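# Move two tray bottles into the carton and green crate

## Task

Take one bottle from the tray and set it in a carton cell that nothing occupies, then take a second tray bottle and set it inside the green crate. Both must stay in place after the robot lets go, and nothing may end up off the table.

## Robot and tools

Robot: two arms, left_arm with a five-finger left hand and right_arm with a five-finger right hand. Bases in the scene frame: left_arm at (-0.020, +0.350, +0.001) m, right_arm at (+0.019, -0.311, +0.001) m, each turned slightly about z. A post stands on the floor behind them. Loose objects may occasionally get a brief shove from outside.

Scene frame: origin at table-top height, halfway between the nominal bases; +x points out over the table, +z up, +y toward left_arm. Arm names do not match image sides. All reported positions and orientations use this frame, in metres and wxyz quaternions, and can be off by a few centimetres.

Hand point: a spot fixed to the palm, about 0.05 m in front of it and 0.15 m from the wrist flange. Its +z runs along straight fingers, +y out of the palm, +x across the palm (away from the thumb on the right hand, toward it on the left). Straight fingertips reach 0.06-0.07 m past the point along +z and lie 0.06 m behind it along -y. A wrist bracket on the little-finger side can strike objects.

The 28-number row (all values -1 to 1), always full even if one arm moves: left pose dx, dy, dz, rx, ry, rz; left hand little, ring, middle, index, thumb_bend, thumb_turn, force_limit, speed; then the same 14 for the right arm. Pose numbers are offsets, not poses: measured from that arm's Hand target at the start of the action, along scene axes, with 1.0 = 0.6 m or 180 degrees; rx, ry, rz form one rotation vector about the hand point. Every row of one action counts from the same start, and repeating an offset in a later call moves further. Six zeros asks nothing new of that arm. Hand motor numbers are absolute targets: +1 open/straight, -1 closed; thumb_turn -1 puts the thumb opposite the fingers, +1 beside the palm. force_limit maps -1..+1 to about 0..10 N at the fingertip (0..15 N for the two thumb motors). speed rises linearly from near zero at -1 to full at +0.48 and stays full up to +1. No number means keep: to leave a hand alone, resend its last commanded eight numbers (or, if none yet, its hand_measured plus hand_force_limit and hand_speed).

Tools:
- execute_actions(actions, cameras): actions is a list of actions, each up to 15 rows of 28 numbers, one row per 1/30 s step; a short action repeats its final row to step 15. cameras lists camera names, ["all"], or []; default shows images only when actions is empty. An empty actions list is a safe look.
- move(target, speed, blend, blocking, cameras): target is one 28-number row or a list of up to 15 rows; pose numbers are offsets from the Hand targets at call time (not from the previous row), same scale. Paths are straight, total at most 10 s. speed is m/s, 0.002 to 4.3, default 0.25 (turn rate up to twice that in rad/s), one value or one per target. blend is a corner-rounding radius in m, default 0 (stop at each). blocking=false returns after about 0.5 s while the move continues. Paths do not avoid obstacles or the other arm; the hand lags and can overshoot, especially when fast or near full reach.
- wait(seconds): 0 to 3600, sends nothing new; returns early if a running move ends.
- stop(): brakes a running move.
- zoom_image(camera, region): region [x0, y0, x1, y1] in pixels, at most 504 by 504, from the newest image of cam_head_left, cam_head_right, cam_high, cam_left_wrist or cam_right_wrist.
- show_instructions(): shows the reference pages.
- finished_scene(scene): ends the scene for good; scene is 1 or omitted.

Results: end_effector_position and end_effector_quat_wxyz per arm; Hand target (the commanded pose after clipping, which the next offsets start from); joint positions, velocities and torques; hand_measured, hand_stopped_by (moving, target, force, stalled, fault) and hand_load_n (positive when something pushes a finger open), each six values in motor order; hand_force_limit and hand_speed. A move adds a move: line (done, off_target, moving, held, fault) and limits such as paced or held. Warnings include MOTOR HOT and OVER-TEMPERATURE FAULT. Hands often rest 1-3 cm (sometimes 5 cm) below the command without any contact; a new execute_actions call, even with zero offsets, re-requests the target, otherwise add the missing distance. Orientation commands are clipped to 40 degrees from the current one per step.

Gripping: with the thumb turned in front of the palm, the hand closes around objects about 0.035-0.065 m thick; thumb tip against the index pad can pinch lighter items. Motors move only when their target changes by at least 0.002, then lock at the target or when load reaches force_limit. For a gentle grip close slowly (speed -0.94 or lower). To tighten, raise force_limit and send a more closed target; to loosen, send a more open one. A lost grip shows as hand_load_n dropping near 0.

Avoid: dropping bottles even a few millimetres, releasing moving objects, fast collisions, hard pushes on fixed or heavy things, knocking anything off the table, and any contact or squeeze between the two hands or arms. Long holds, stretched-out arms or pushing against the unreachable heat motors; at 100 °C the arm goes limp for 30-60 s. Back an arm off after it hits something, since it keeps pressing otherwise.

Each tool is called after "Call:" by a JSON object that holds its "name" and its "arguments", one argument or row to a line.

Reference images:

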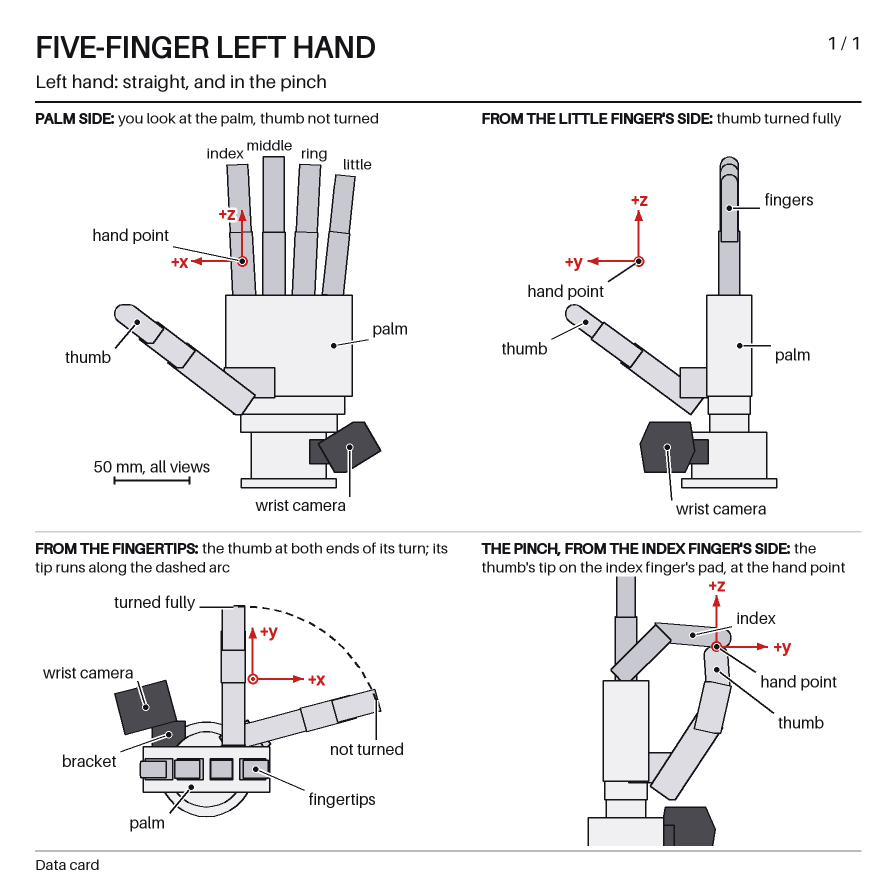

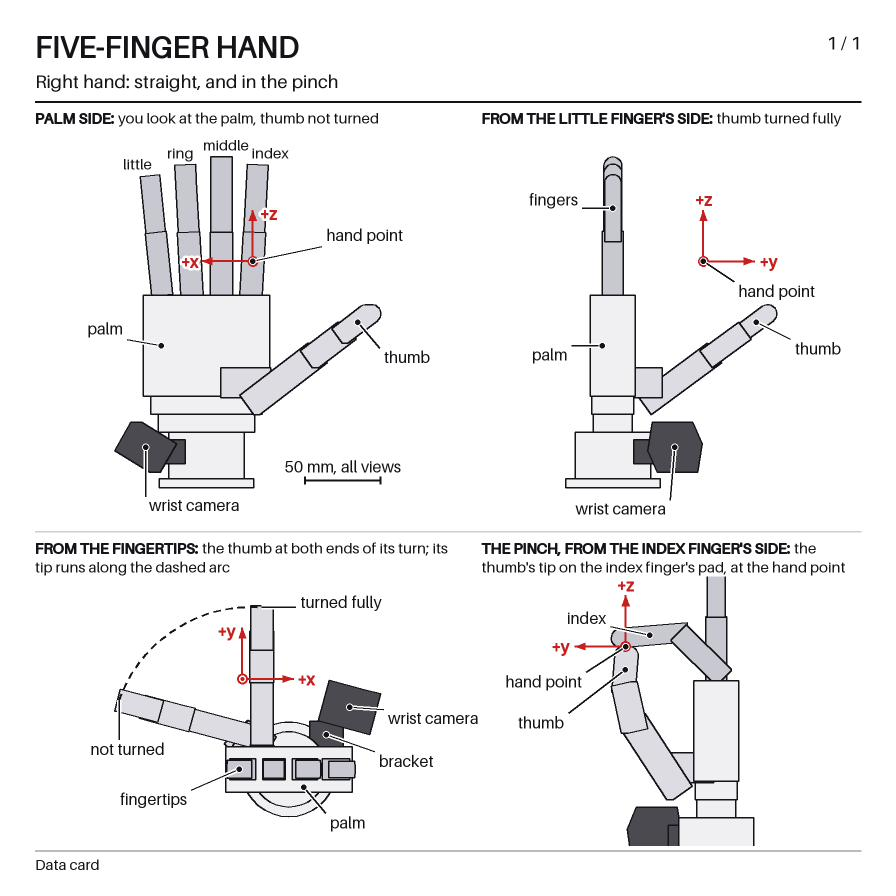

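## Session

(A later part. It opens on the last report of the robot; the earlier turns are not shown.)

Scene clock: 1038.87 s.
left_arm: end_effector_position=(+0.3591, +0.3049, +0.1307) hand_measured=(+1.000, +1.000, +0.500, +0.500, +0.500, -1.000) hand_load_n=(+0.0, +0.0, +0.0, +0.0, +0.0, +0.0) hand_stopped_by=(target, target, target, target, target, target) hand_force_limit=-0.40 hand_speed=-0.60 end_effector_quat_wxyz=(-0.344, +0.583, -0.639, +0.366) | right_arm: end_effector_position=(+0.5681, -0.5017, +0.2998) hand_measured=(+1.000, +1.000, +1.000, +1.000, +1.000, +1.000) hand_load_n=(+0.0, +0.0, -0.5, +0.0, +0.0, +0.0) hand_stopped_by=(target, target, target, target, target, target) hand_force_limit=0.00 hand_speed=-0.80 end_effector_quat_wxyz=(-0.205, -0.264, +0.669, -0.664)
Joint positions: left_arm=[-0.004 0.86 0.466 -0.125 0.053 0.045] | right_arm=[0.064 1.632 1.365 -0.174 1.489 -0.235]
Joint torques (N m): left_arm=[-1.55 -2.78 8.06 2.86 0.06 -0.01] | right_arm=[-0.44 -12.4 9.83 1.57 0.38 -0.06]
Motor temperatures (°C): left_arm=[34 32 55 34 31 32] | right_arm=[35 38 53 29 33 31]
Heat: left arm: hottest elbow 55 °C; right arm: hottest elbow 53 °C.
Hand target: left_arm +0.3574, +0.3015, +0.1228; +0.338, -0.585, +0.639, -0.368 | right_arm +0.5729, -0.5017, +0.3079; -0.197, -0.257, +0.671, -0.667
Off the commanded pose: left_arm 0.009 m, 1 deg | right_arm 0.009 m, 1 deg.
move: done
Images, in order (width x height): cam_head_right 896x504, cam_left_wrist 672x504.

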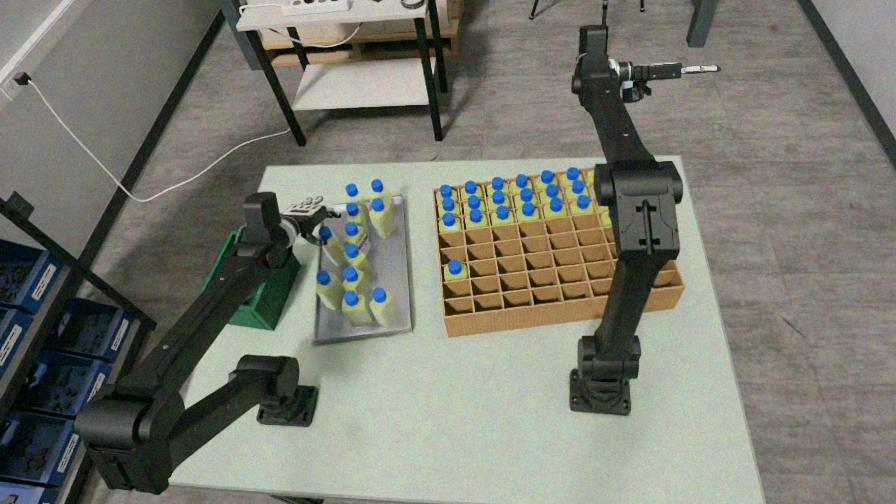

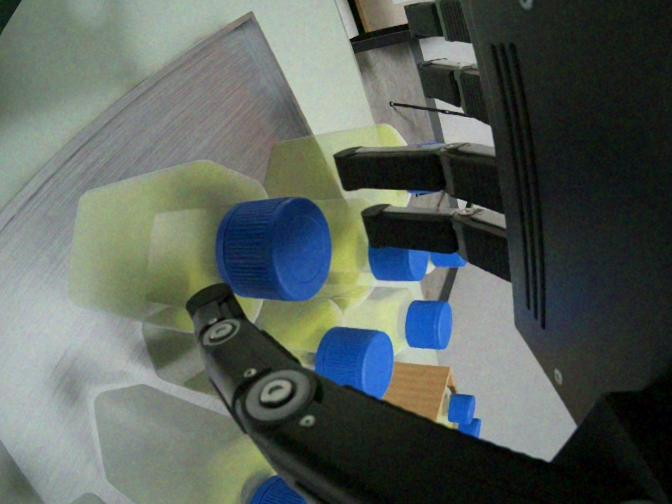

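Call:
{"name": "move", "arguments": {
  "target": [-0.008,0.002,-0.005,0,0,0,1,1,0.35,0.35,0.35,-1,-0.8,-0.8, 0,0,0,0,0,0,1,1,1,1,1,1,0,-0.8],
  "speed": 0.04,
  "cameras": ["cam_left_wrist","cam_head_right"]
}}

Scene clock: 1047.07 s.
left_arm: end_effector_position=(+0.3544, +0.3043, +0.1231) hand_measured=(+1.000, +1.000, +0.350, +0.350, +0.350, -1.000) hand_load_n=(+0.0, +0.0, +0.0, +0.0, +0.0, +0.0) hand_stopped_by=(target, target, target, target, target, target) hand_force_limit=-0.80 hand_speed=-0.80 end_effector_quat_wxyz=(-0.339, +0.584, -0.642, +0.364) | right_arm: end_effector_position=(+0.5681, -0.5017, +0.2998) hand_measured=(+1.000, +1.000, +1.000, +1.000, +1.000, +1.000) hand_load_n=(+0.0, -0.5, +0.0, -0.5, +0.0, +0.0) hand_stopped_by=(target, target, target, target, target, target) hand_force_limit=0.00 hand_speed=-0.80 end_effector_quat_wxyz=(-0.205, -0.264, +0.669, -0.664)
Joint positions: left_arm=[-0.004 0.86 0.452 -0.124 0.057 0.045] | right_arm=[0.064 1.632 1.365 -0.174 1.489 -0.235]
Joint torques (N m): left_arm=[-1.2 -3.78 7.98 2.84 0.06 0.01] | right_arm=[-0.91 -11.93 9.77 1.43 0.4 -0.07]
Heat: left arm: hottest elbow 54 °C; right arm: hottest elbow 53 °C.
Hand target: left_arm +0.3526, +0.3027, +0.1198; +0.338, -0.585, +0.639, -0.368 | right_arm +0.5729, -0.5017, +0.3079; -0.197, -0.257, +0.671, -0.667
Off the commanded pose: left_arm 0.004 m, 1 deg | right_arm 0.009 m, 1 deg.
move: done
Images, in order (width x height): cam_head_right 896x504, cam_left_wrist 672x504.

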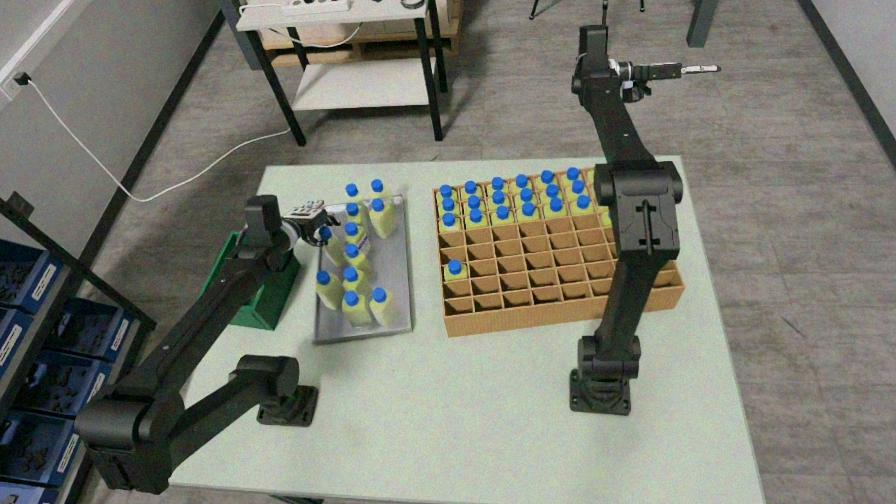

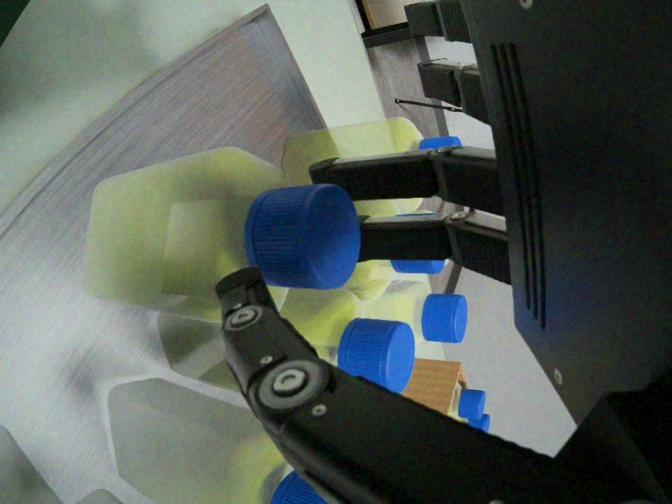

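Call:
{"name": "move", "arguments": {
  "target": [0.018,0.0255,0.11,0,0,0,1,1,0.5,0.5,0.5,-1,-0.8,-0.4, 0,0,0,0,0,0,1,1,1,1,1,1,0,-0.8],
  "speed": 0.08,
  "cameras": ["cam_left_wrist"]
}}

Scene clock: 1059.83 s.
left_arm: end_effector_position=(+0.3480, +0.3113, +0.1545) hand_measured=(+1.000, +1.000, +0.500, +0.500, +0.500, -1.000) hand_load_n=(+0.0, +0.0, +0.0, +0.0, +0.0, +0.0) hand_stopped_by=(target, target, target, target, target, target) hand_force_limit=-0.80 hand_speed=-0.40 end_effector_quat_wxyz=(-0.316, +0.596, -0.646, +0.357) | right_arm: end_effector_position=(+0.5681, -0.5017, +0.2998) hand_measured=(+1.000, +1.000, +1.000, +1.000, +1.000, +1.000) hand_load_n=(+0.5, +0.0, +0.0, +0.0, +0.0, +0.0) hand_stopped_by=(target, target, target, target, target, target) hand_force_limit=0.00 hand_speed=-0.80 end_effector_quat_wxyz=(-0.205, -0.264, +0.669, -0.664)
Joint positions: left_arm=[0.041 0.816 0.544 -0.308 0.109 0.051] | right_arm=[0.064 1.632 1.365 -0.174 1.489 -0.235]
Joint torques (N m): left_arm=[0.21 -3.84 13.57 1.8 0.09 0.24] | right_arm=[-0.67 -11.99 9.96 1.68 0.44 -0.06]
Heat: left arm: hottest elbow 54 °C; right arm: hottest elbow 53 °C.
Hand target: left_arm +0.3634, +0.3178, +0.1859; -0.338, +0.585, -0.639, +0.368 | right_arm +0.5729, -0.5017, +0.3079; -0.197, -0.257, +0.671, -0.667
Off the commanded pose: left_arm 0.036 m, 3 deg | right_arm 0.009 m, 1 deg.
move: off_target (left_arm)

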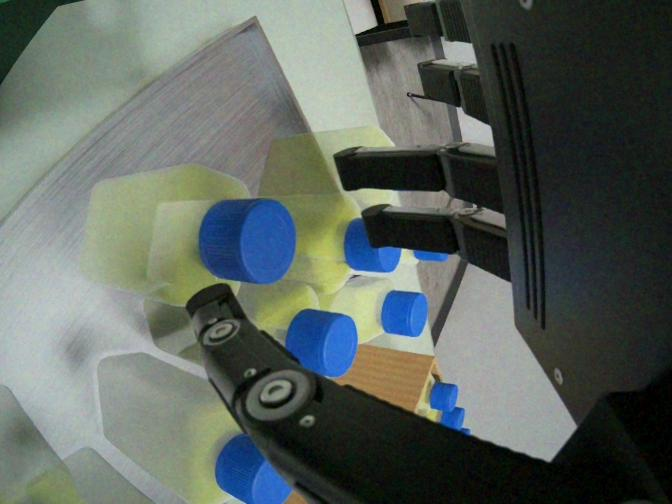

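Call:
{"name": "move", "arguments": {
  "target": [-0.0173,-0.003,-0.1023,0,0,0,1,1,0.5,0.5,0.5,-1,-0.8,-0.4, 0,0,0,0,0,0,1,1,1,1,1,1,0,-0.8],
  "speed": 0.06,
  "cameras": ["cam_left_wrist"]
}}

Scene clock: 1064.87 s.
left_arm: end_effector_position=(+0.3543, +0.3115, +0.1335) hand_measured=(+1.000, +1.000, +0.500, +0.500, +0.500, -1.000) hand_load_n=(+0.0, +0.0, +0.0, -0.5, +0.0, +0.0) hand_stopped_by=(target, target, target, target, target, target) hand_force_limit=-0.80 hand_speed=-0.40 end_effector_quat_wxyz=(-0.336, +0.584, -0.637, +0.374) | right_arm: end_effector_position=(+0.5681, -0.5017, +0.2998) hand_measured=(+1.000, +1.000, +1.000, +1.000, +1.000, +1.000) hand_load_n=(+0.0, -0.5, +0.0, +0.0, +0.0, +0.0) hand_stopped_by=(target, target, target, target, target, target) hand_force_limit=0.00 hand_speed=-0.80 end_effector_quat_wxyz=(-0.205, -0.264, +0.669, -0.664)
Joint positions: left_arm=[0.041 0.839 0.463 -0.145 0.109 0.052] | right_arm=[0.064 1.632 1.365 -0.174 1.489 -0.235]
Joint torques (N m): left_arm=[-0.21 -2.61 8.05 2.86 -0.04 0.22] | right_arm=[-0.32 -12.16 9.83 1.68 0.39 -0.02]
Motor temperatures (°C): left_arm=[34 32 56 34 31 32] | right_arm=[35 38 53 29 33 31]
Heat: left arm: hottest elbow 56 °C; right arm: hottest elbow 53 °C.
Hand target: left_arm +0.3531, +0.3161, +0.1246; -0.338, +0.585, -0.639, +0.368 | right_arm +0.5729, -0.5017, +0.3079; -0.197, -0.257, +0.671, -0.667
Off the commanded pose: left_arm 0.010 m, 1 deg | right_arm 0.009 m, 1 deg.
move: done

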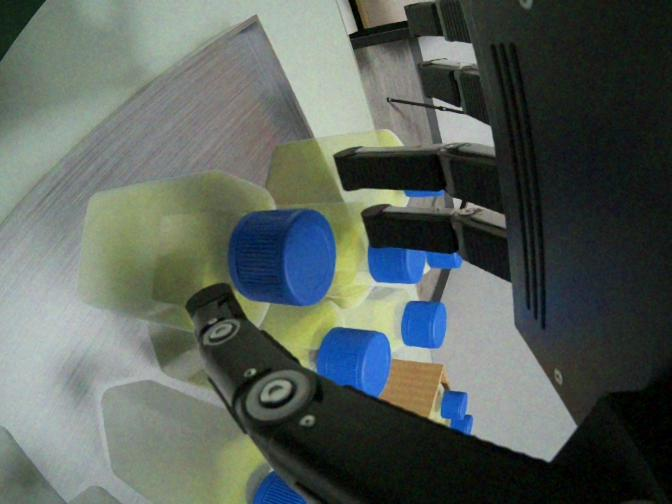

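Call:
{"name": "move", "arguments": {
  "target": [0,0,0,0,0,0,1,1,0.27,0.27,0.28,-1,-0.8,-0.8, 0,0,0,0,0,0,1,1,1,1,1,1,0,-0.8],
  "cameras": []
}}

Call:
{"name": "move", "arguments": {
  "target": [0,0,0,0,0,0,1,1,-0.1,-0.1,0.17,-1,-0.6,-0.94, 0,0,0,0,0,0,1,1,1,1,1,1,0,-0.8],
  "cameras": []
}}

Call:
{"name": "move", "arguments": {
  "target": [0,0,0,0,0,0,1,1,-0.2,-0.2,0.1,-1,-0.4,-0.94, 0,0,0,0,0,0,1,1,1,1,1,1,0,-0.8],
  "cameras": ["cam_left_wrist"]
}}

Scene clock: 1071.37 s.
left_arm: end_effector_position=(+0.3543, +0.3115, +0.1335) hand_measured=(+1.000, +1.000, +0.270, +0.270, +0.280, -1.000) hand_load_n=(+0.0, +0.0, +0.0, +0.0, +0.0, +0.0) hand_stopped_by=(target, target, target, target, target, target) hand_force_limit=-0.80 hand_speed=-0.80 end_effector_quat_wxyz=(-0.336, +0.584, -0.637, +0.374) | right_arm: end_effector_position=(+0.5681, -0.5017, +0.2998) hand_measured=(+1.000, +1.000, +1.000, +1.000, +1.000, +1.000) hand_load_n=(+0.0, +0.0, +0.0, +0.0, +0.0, +0.0) hand_stopped_by=(target, target, target, target, target, target) hand_force_limit=0.00 hand_speed=-0.80 end_effector_quat_wxyz=(-0.205, -0.264, +0.669, -0.664)
Joint positions: left_arm=[0.041 0.839 0.463 -0.145 0.109 0.052] | right_arm=[0.064 1.632 1.365 -0.174 1.489 -0.235]
Joint torques (N m): left_arm=[-0.21 -2.61 8.05 2.86 -0.04 0.21] | right_arm=[-0.44 -12.92 9.88 1.59 0.38 -0.09]
Motor temperatures (°C): left_arm=[34 32 55 34 31 32] | right_arm=[35 38 53 29 33 31]
Heat: left arm: hottest elbow 55 °C; right arm: hottest elbow 53 °C.
Hand target: left_arm +0.3530, +0.3161, +0.1246; -0.338, +0.585, -0.639, +0.368 | right_arm +0.5729, -0.5017, +0.3079; -0.197, -0.257, +0.671, -0.667
Off the commanded pose: left_arm 0.010 m, 1 deg | right_arm 0.009 m, 1 deg.
move: done

Scene clock: 1072.57 s.
left_arm: end_effector_position=(+0.3544, +0.3115, +0.1332) hand_measured=(+1.000, +1.000, +0.130, +0.108, +0.202, -1.000) hand_load_n=(+0.0, +0.0, +2.0, +3.5, +4.5, +0.0) hand_stopped_by=(target, target, force, force, force, target) hand_force_limit=-0.60 hand_speed=-0.94 end_effector_quat_wxyz=(-0.336, +0.584, -0.637, +0.374) | right_arm: end_effector_position=(+0.5681, -0.5017, +0.2998) hand_measured=(+1.000, +1.000, +1.000, +1.000, +1.000, +1.000) hand_load_n=(+0.0, +0.0, +0.0, +0.0, +0.0, +0.0) hand_stopped_by=(target, target, target, target, target, target) hand_force_limit=0.00 hand_speed=-0.80 end_effector_quat_wxyz=(-0.205, -0.264, +0.669, -0.664)
Joint positions: left_arm=[0.041 0.84 0.463 -0.144 0.109 0.052] | right_arm=[0.064 1.632 1.365 -0.174 1.489 -0.235]
Joint torques (N m): left_arm=[-0.21 -2.73 8.05 2.85 -0.03 0.22] | right_arm=[-0.79 -12.16 9.95 1.51 0.43 -0.06]
Motor temperatures (°C): left_arm=[34 32 55 34 31 32] | right_arm=[35 38 53 29 33 31]
Heat: left arm: hottest elbow 55 °C; right arm: hottest elbow 53 °C.
Hand target: left_arm +0.3531, +0.3161, +0.1246; -0.338, +0.585, -0.639, +0.368 | right_arm +0.5729, -0.5017, +0.3079; -0.197, -0.257, +0.671, -0.667
Off the commanded pose: left_arm 0.010 m, 1 deg | right_arm 0.009 m, 1 deg.
move: done

Scene clock: 1073.07 s.
left_arm: end_effector_position=(+0.3544, +0.3115, +0.1332) hand_measured=(+1.000, +1.000, +0.126, +0.108, +0.200, -1.000) hand_load_n=(+0.0, +0.0, +3.0, +3.0, +5.0, +0.0) hand_stopped_by=(target, target, force, force, force, target) hand_force_limit=-0.40 hand_speed=-0.94 end_effector_quat_wxyz=(-0.336, +0.584, -0.637, +0.374) | right_arm: end_effector_position=(+0.5681, -0.5017, +0.2998) hand_measured=(+1.000, +1.000, +1.000, +1.000, +1.000, +1.000) hand_load_n=(+0.0, +0.0, +0.0, +0.0, +0.0, +0.0) hand_stopped_by=(target, target, target, target, target, target) hand_force_limit=0.00 hand_speed=-0.80 end_effector_quat_wxyz=(-0.205, -0.264, +0.669, -0.664)
Joint positions: left_arm=[0.041 0.84 0.463 -0.144 0.109 0.052] | right_arm=[0.064 1.632 1.365 -0.174 1.489 -0.235]
Joint torques (N m): left_arm=[-0.21 -2.73 8.06 2.85 -0.03 0.21] | right_arm=[-0.15 -12.51 9.84 1.68 0.4 -0.02]
Motor temperatures (°C): left_arm=[34 32 55 34 31 32] | right_arm=[35 38 53 29 33 31]
Heat: left arm: hottest elbow 55 °C; right arm: hottest elbow 53 °C.
Hand target: left_arm +0.3531, +0.3161, +0.1246; -0.338, +0.585, -0.639, +0.368 | right_arm +0.5729, -0.5017, +0.3079; -0.197, -0.257, +0.671, -0.667
Off the commanded pose: left_arm 0.010 m, 1 deg | right_arm 0.009 m, 1 deg.
move: done

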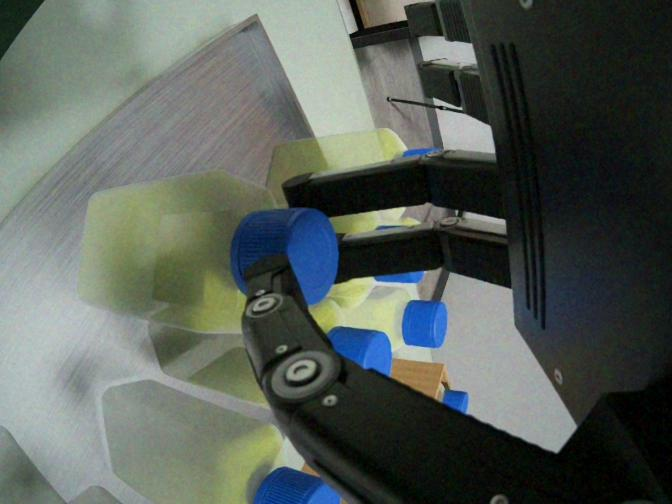

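Call:
{"name": "move", "arguments": {
  "target": [0.03,0.0,0.267,0,0,0,1,1,-0.2,-0.2,0.1,-1,-0.4,-0.94, 0,0,0,0,0,0,1,1,1,1,1,1,0,-0.8],
  "speed": 0.12,
  "cameras": ["cam_left_wrist","cam_head_right","cam_high"]
}}

Call:
{"name": "zoom_image", "arguments": {
  "camera": "cam_head_right",
  "region": [185, 150, 445, 350]
}}

Scene clock: 1080.13 s.
left_arm: end_effector_position=(+0.3557, +0.3119, +0.2463) hand_measured=(+1.000, +1.000, +0.126, +0.108, +0.202, -1.000) hand_load_n=(+0.0, +0.0, +4.0, +3.0, +4.5, +0.5) hand_stopped_by=(target, target, force, force, force, target) hand_force_limit=-0.40 hand_speed=-0.94 end_effector_quat_wxyz=(-0.313, +0.598, -0.648, +0.353) | right_arm: end_effector_position=(+0.5681, -0.5017, +0.2998) hand_measured=(+1.000, +1.000, +1.000, +1.000, +1.000, +1.000) hand_load_n=(+0.0, +0.0, +0.0, +0.0, +0.0, +0.0) hand_stopped_by=(target, target, target, target, target, target) hand_force_limit=0.00 hand_speed=-0.80 end_effector_quat_wxyz=(-0.205, -0.264, +0.669, -0.664)
Joint positions: left_arm=[0.041 0.804 0.788 -0.577 0.107 0.052] | right_arm=[0.064 1.632 1.365 -0.174 1.489 -0.235]
Joint torques (N m): left_arm=[-0.44 -3.49 14.94 2.06 -0.07 0.2] | right_arm=[-0.62 -11.99 9.84 1.47 0.39 -0.08]
Motor temperatures (°C): left_arm=[34 32 56 34 31 32] | right_arm=[35 38 53 29 33 31]
Heat: left arm: hottest elbow 56 °C; right arm: hottest elbow 53 °C.
Hand target: left_arm +0.3711, +0.3161, +0.2848; -0.338, +0.585, -0.639, +0.368 | right_arm +0.5729, -0.5017, +0.3079; -0.197, -0.257, +0.671, -0.667
Off the commanded pose: left_arm 0.042 m, 4 deg | right_arm 0.009 m, 1 deg.
move: off_target (left_arm)
Images, in order (width x height): cam_head_right 896x504, cam_high 896x504, cam_left_wrist 672x504.

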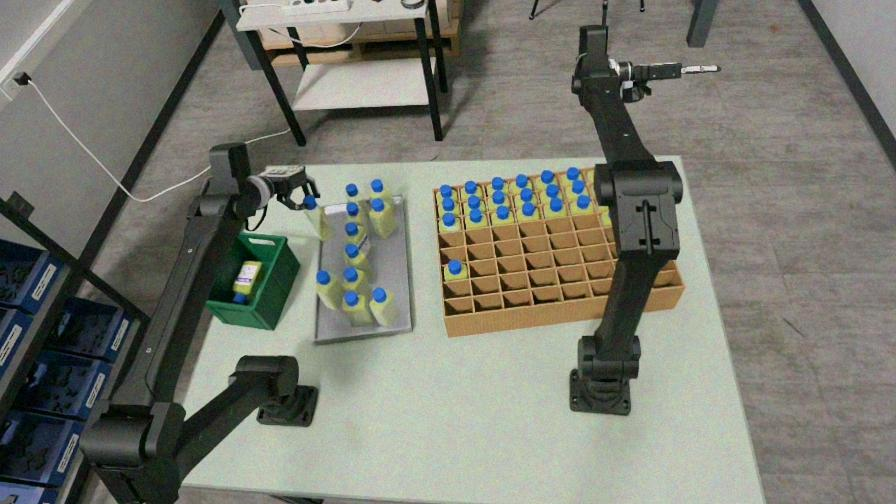

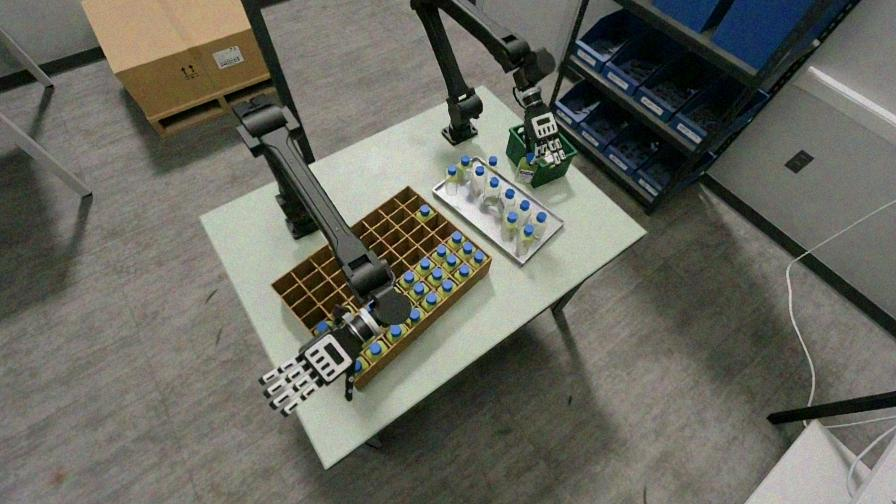

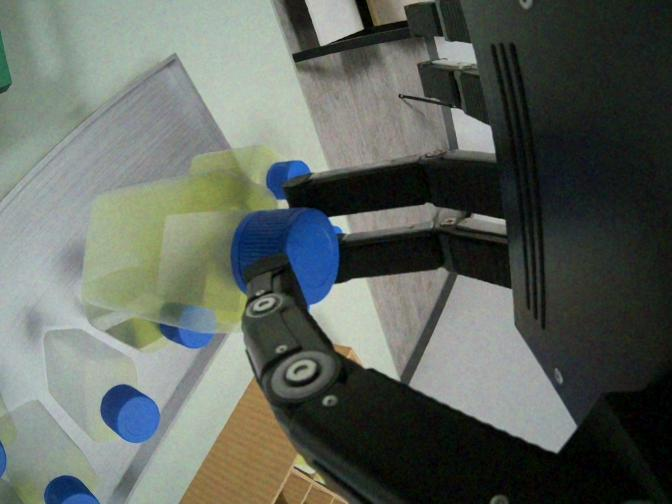

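Scaled by 1.938 from the camera's image (finer frame: 1280x720).

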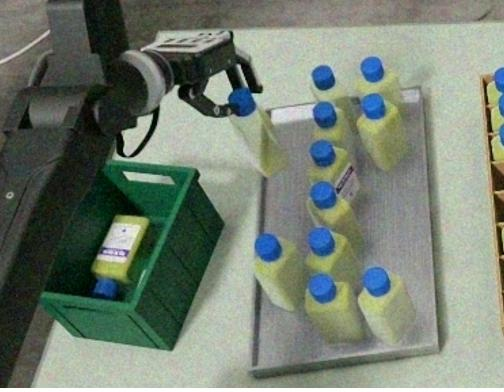

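Call:
{"name": "move", "arguments": {
  "target": [
    [-0.01,0.02,0.06,0,0,0.0,1,1,-0.2,-0.2,0.1,-1,-0.4,-0.94, 0,0,0,0,0,0,1,1,1,1,1,1,0,-0.8],
    [-0.135,0.2515,0.06,0,0,0.1278,1,1,-0.2,-0.2,0.1,-1,-0.4,-0.94, 0,0,0,0,0,0,1,1,1,1,1,1,0,-0.8]
  ],
  "speed": 0.12,
  "blend": 0.01,
  "cameras": ["cam_left_wrist","cam_head_right","cam_high","cam_head_left"]
}}

Call:
{"name": "zoom_image", "arguments": {
  "camera": "cam_head_right",
  "region": [185, 190, 325, 350]
}}

Call:
{"name": "zoom_image", "arguments": {
  "camera": "cam_high",
  "region": [490, 90, 610, 210]
}}

Call:
{"name": "zoom_image", "arguments": {
  "camera": "cam_head_left",
  "region": [185, 190, 325, 350]
}}

Scene clock: 1118.37 s.
left_arm: end_effector_position=(+0.2913, +0.4618, +0.3007) hand_measured=(+1.000, +1.000, +0.126, +0.108, +0.202, -1.000) hand_load_n=(+0.0, +0.0, +3.5, +3.0, +4.0, +0.0) hand_stopped_by=(target, target, force, force, force, target) hand_force_limit=-0.40 hand_speed=-0.94 end_effector_quat_wxyz=(-0.385, +0.710, -0.514, +0.290) | right_arm: end_effector_position=(+0.5681, -0.5017, +0.2998) hand_measured=(+1.000, +1.000, +1.000, +1.000, +1.000, +1.000) hand_load_n=(+0.0, +0.0, +0.0, +0.0, +0.0, +0.0) hand_stopped_by=(target, target, target, target, target, target) hand_force_limit=0.00 hand_speed=-0.80 end_effector_quat_wxyz=(-0.205, -0.264, +0.669, -0.664)
Joint positions: left_arm=[0.547 0.671 0.87 -0.777 0.198 0.109] | right_arm=[0.064 1.632 1.365 -0.174 1.489 -0.235]
Joint torques (N m): left_arm=[0.21 -2.96 11.77 2.07 0.18 0.22] | right_arm=[-0.56 -12.34 9.87 1.55 0.44 -0.04]
Motor temperatures (°C): left_arm=[33 32 62 34 31 32] | right_arm=[35 38 53 29 33 30]
Heat: left arm: hottest elbow 62 °C; right arm: hottest elbow 53 °C.
Hand target: left_arm +0.2901, +0.4671, +0.3209; -0.404, +0.701, -0.509, +0.293 | right_arm +0.5729, -0.5017, +0.3079; -0.197, -0.257, +0.671, -0.667
Off the commanded pose: left_arm 0.021 m, 3 deg | right_arm 0.009 m, 1 deg.
move: off_target (left_arm)
Images, in order (width x height): cam_head_left 896x504, cam_head_right 896x504, cam_high 896x504, cam_left_wrist 672x504.

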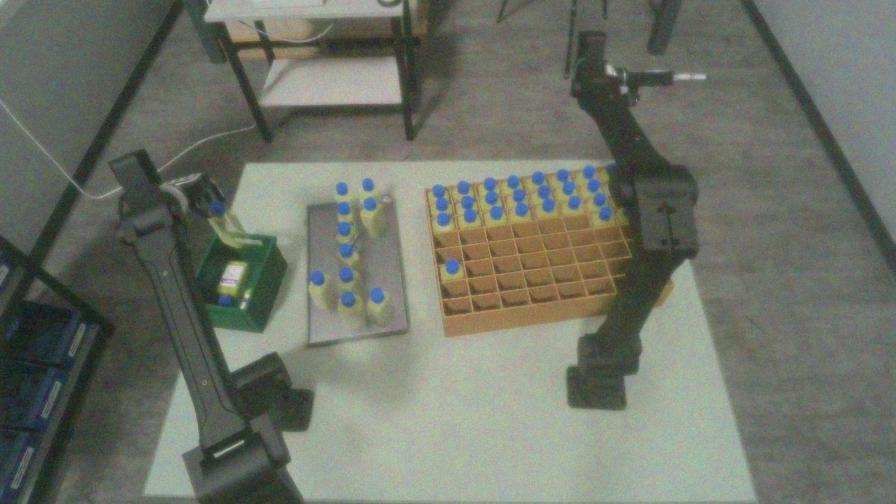

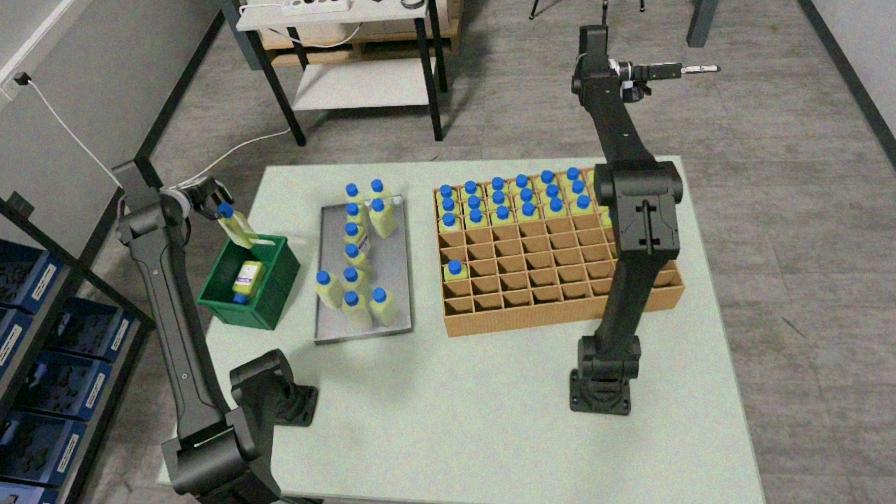

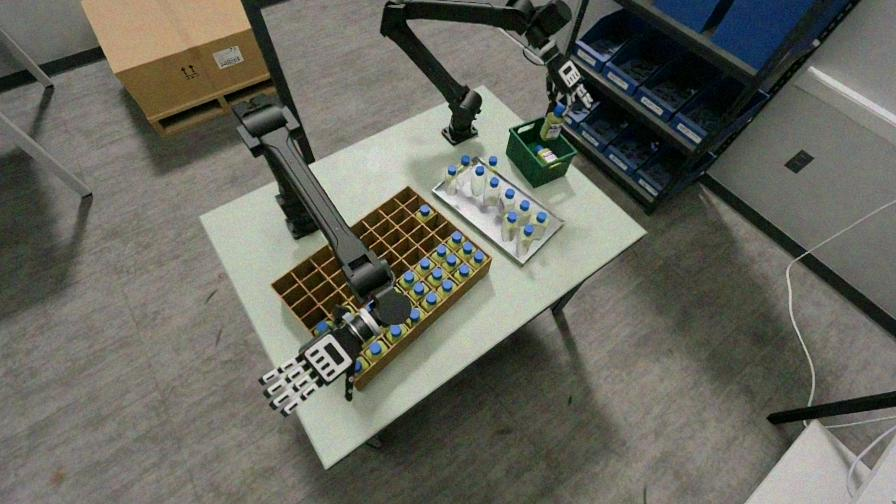

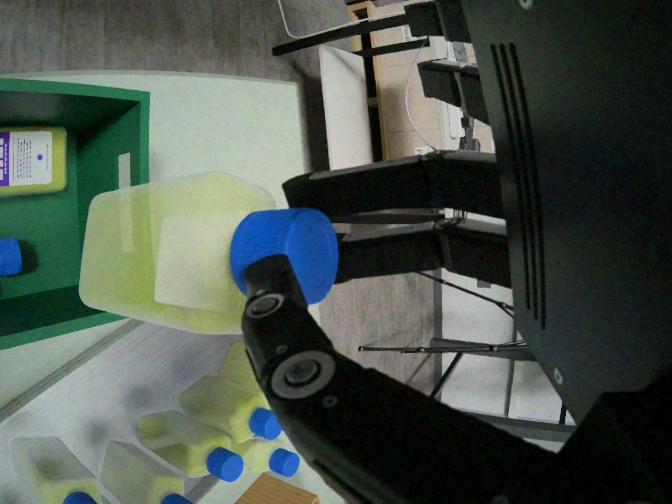

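Scaled by 3.150 from the camera's image (finer frame: 1280x720).

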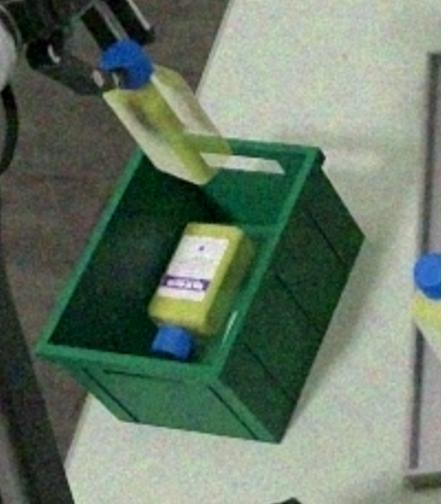

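Scaled by 4.200 from the camera's image (finer frame: 1280x720).

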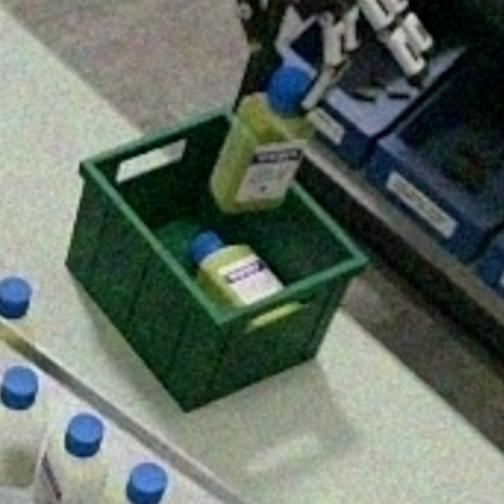

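Scaled by 3.150 from the camera's image (finer frame: 1280x720).

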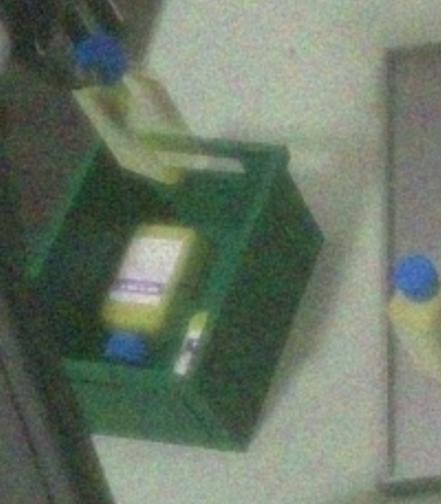

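Call:
{"name": "zoom_image", "arguments": {
  "camera": "cam_head_left",
  "region": [200, 250, 300, 350]
}}

Call:
{"name": "zoom_image", "arguments": {
  "camera": "cam_head_right",
  "region": [200, 230, 300, 330]
}}

Call:
{"name": "zoom_image", "arguments": {
  "camera": "cam_high",
  "region": [505, 105, 585, 190]
}}

Scaled by 5.040 from the camera's image (finer frame: 1280x720).

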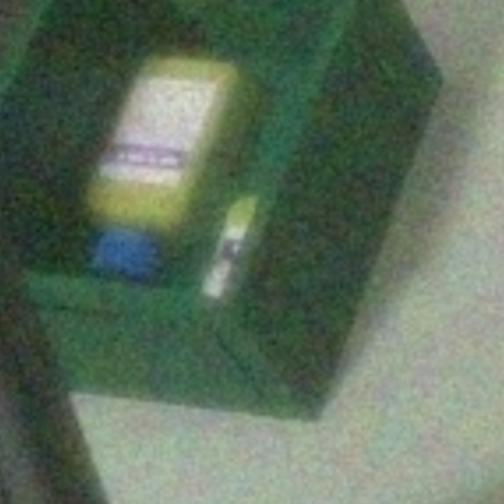

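Scaled by 5.040 from the camera's image (finer frame: 1280x720).

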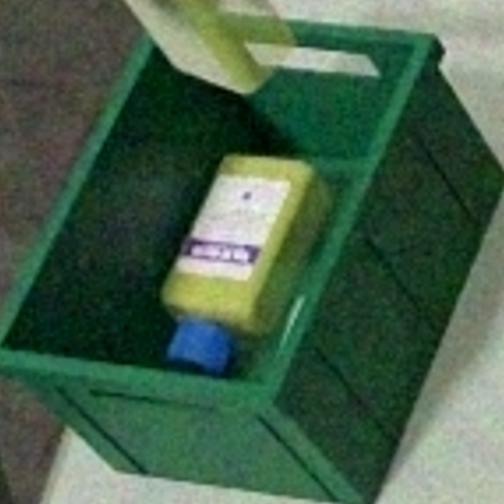

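Scaled by 5.929 from the camera's image (finer frame: 1280x720).

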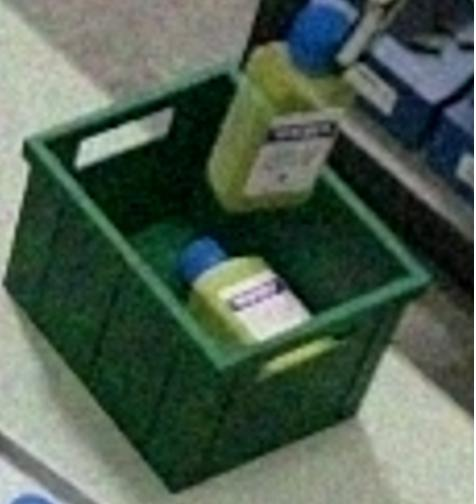

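Call:
{"name": "move", "arguments": {
  "target": [-0.08,0.0,0.1,0,0,0.0,1,1,-0.2,-0.2,0.1,-1,-0.4,-0.94, 0,0,0,0,0,0,1,1,1,1,1,1,0,-0.8],
  "speed": 0.12,
  "cameras": ["cam_left_wrist","cam_head_right"]
}}

Call:
{"name": "zoom_image", "arguments": {
  "camera": "cam_left_wrist",
  "region": [0, 40, 300, 340]
}}

Scene clock: 1161.00 s.
left_arm: end_effector_position=(+0.2415, +0.4609, +0.3447) hand_measured=(+1.000, +1.000, +0.126, +0.108, +0.202, -1.000) hand_load_n=(+0.0, +0.0, +3.5, +3.5, +4.0, +0.5) hand_stopped_by=(target, target, force, force, force, target) hand_force_limit=-0.40 hand_speed=-0.94 end_effector_quat_wxyz=(-0.373, +0.717, -0.513, +0.289) | right_arm: end_effector_position=(+0.5681, -0.5017, +0.2998) hand_measured=(+1.000, +1.000, +1.000, +1.000, +1.000, +1.000) hand_load_n=(+0.0, +0.0, +0.0, +0.0, +0.0, +0.0) hand_stopped_by=(target, target, target, target, target, target) hand_force_limit=0.00 hand_speed=-0.80 end_effector_quat_wxyz=(-0.205, -0.264, +0.669, -0.664)
Joint positions: left_arm=[0.702 0.613 0.989 -1.002 0.329 0.193] | right_arm=[0.064 1.632 1.365 -0.174 1.489 -0.235]
Joint torques (N m): left_arm=[0.32 -1.08 14.17 1.95 0.28 0.22] | right_arm=[-0.73 -12.63 9.88 1.62 0.41 -0.03]
Motor temperatures (°C): left_arm=[33 31 63 34 31 32] | right_arm=[35 38 53 29 33 30]
Heat: left arm: hottest elbow 63 °C; right arm: hottest elbow 53 °C.
Hand target: left_arm +0.2421, +0.4670, +0.3807; -0.404, +0.701, -0.510, +0.293 | right_arm +0.5729, -0.5017, +0.3079; -0.197, -0.257, +0.671, -0.667
Off the commanded pose: left_arm 0.037 m, 4 deg | right_arm 0.009 m, 1 deg.
move: off_target (left_arm)
Images, in order (width x height): cam_head_right 896x504, cam_left_wrist 672x504.

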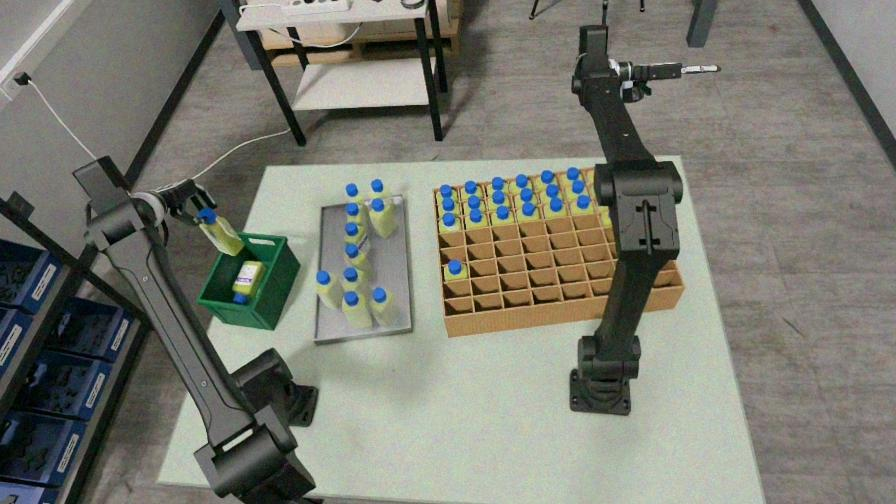

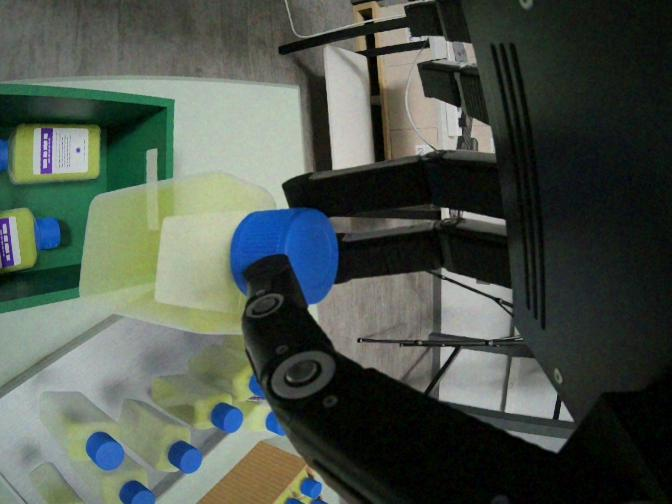

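Scaled by 1.680 from the camera's image (finer frame: 960x720).

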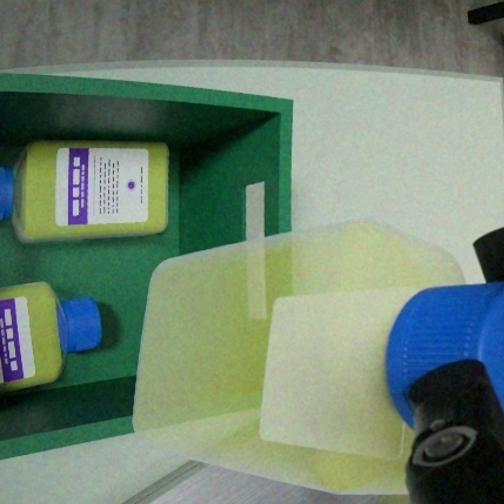

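Call:
{"name": "move", "arguments": {
  "target": [0.124,-0.0333,-0.17,0,0,0.008,1,1,-0.2,-0.2,0.1,-1,-0.4,-0.94, 0,0,0,0,0,0,1,1,1,1,1,1,0,-0.8],
  "speed": 0.12,
  "cameras": ["cam_left_wrist","cam_head_right","cam_high","cam_head_left"]
}}

Call:
{"name": "zoom_image", "arguments": {
  "camera": "cam_head_right",
  "region": [185, 190, 325, 350]
}}

Call:
{"name": "zoom_image", "arguments": {
  "camera": "cam_high",
  "region": [505, 85, 595, 190]
}}

Call:
{"name": "zoom_image", "arguments": {
  "camera": "cam_left_wrist",
  "region": [0, 40, 300, 400]
}}

Scene clock: 1198.20 s.
left_arm: end_effector_position=(+0.3103, +0.4510, +0.2766) hand_measured=(+1.000, +1.000, +0.126, +0.108, +0.202, -1.000) hand_load_n=(+0.0, +0.0, +2.0, +3.5, +3.5, +0.0) hand_stopped_by=(target, target, force, force, force, target) hand_force_limit=-0.40 hand_speed=-0.94 end_effector_quat_wxyz=(-0.405, +0.710, -0.505, +0.278) | right_arm: end_effector_position=(+0.5681, -0.5017, +0.2998) hand_measured=(+1.000, +1.000, +1.000, +1.000, +1.000, +1.000) hand_load_n=(+0.0, +0.0, +0.0, +0.0, +0.0, +0.0) hand_stopped_by=(target, target, target, target, target, target) hand_force_limit=0.00 hand_speed=-0.80 end_effector_quat_wxyz=(-0.205, -0.264, +0.669, -0.664)
Joint positions: left_arm=[0.418 0.674 0.797 -0.668 0.047 0.046] | right_arm=[0.064 1.632 1.365 -0.174 1.489 -0.235]
Joint torques (N m): left_arm=[-2.37 -2.08 9.31 3.23 -0.12 -0.1] | right_arm=[-0.62 -12.04 9.94 1.43 0.41 -0.07]
Motor temperatures (°C): left_arm=[33 31 63 34 31 32] | right_arm=[35 38 54 29 33 30]
Heat: left arm: hottest elbow 63 °C; right arm: hottest elbow 54 °C.
Hand target: left_arm +0.3165, +0.4471, +0.2788; -0.408, +0.707, -0.501, +0.288 | right_arm +0.5729, -0.5017, +0.3079; -0.197, -0.257, +0.671, -0.667
Off the commanded pose: left_arm 0.008 m, 1 deg | right_arm 0.009 m, 1 deg.
move: done
Images, in order (width x height): cam_head_left 896x504, cam_head_right 896x504, cam_high 896x504, cam_left_wrist 672x504.

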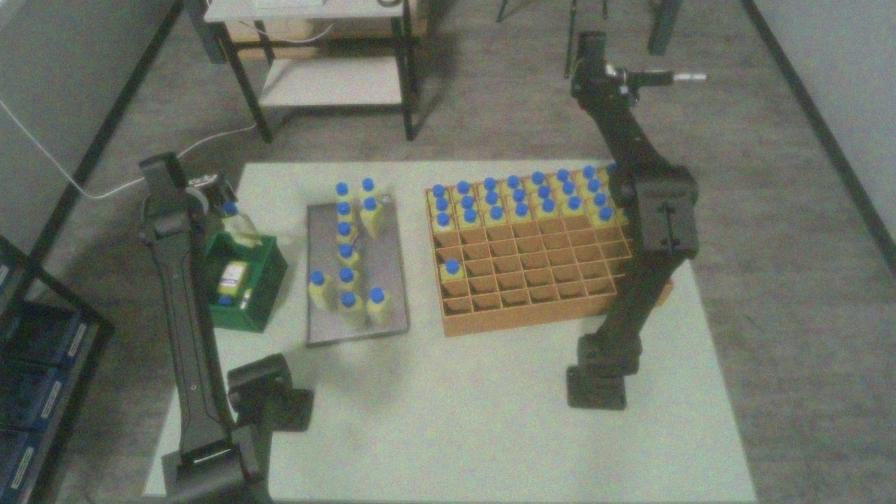

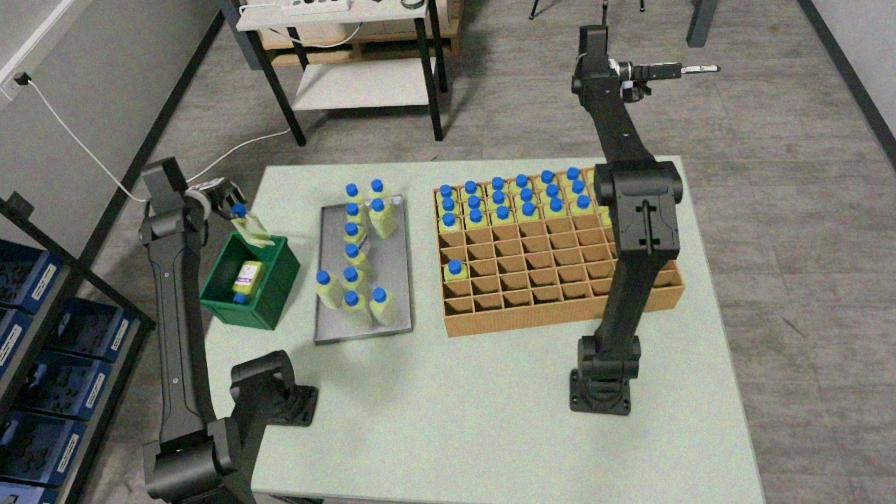

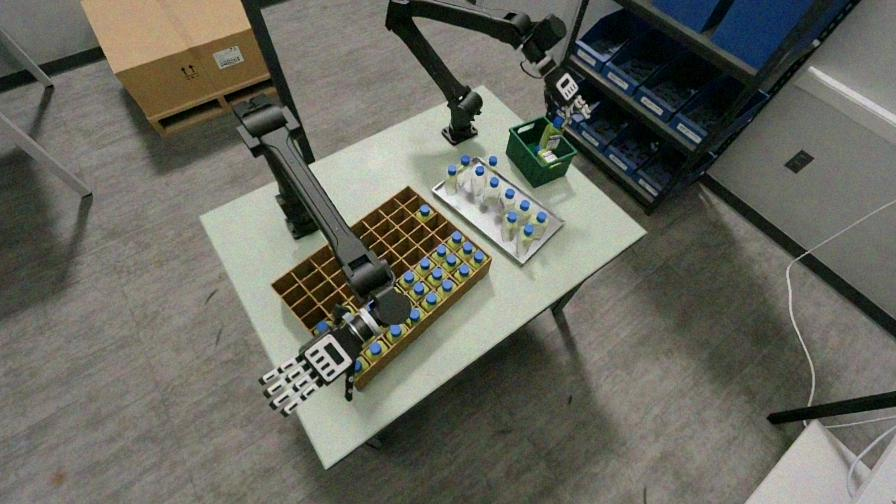

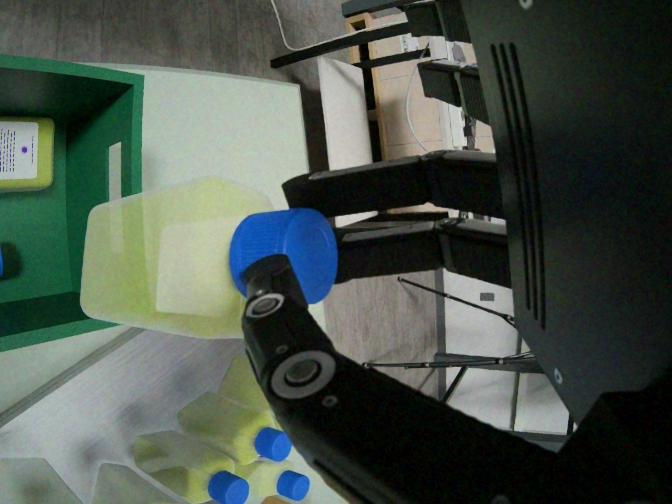

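Scaled by 3.150 from the camera's image (finer frame: 1280x720).

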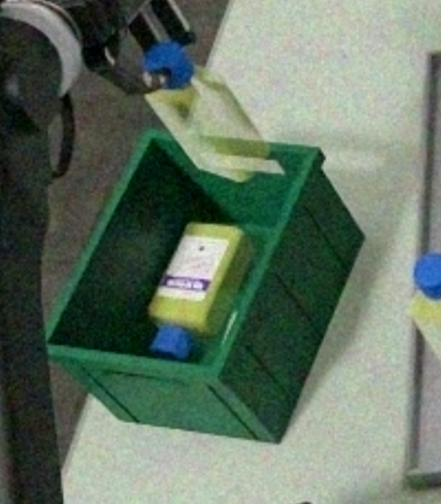

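Scaled by 4.800 from the camera's image (finer frame: 1280x720).

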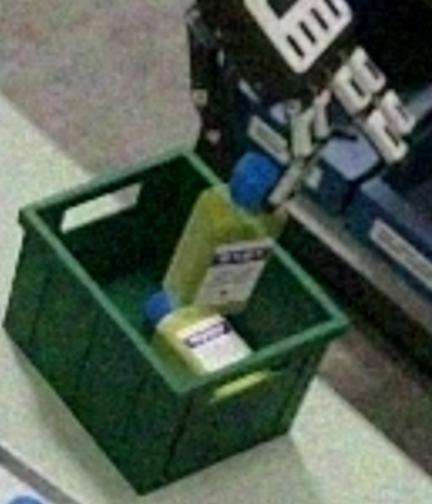

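Scaled by 1.400 from the camera's image (finer frame: 960x720).

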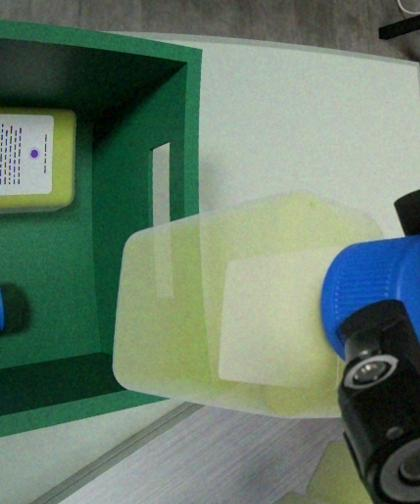

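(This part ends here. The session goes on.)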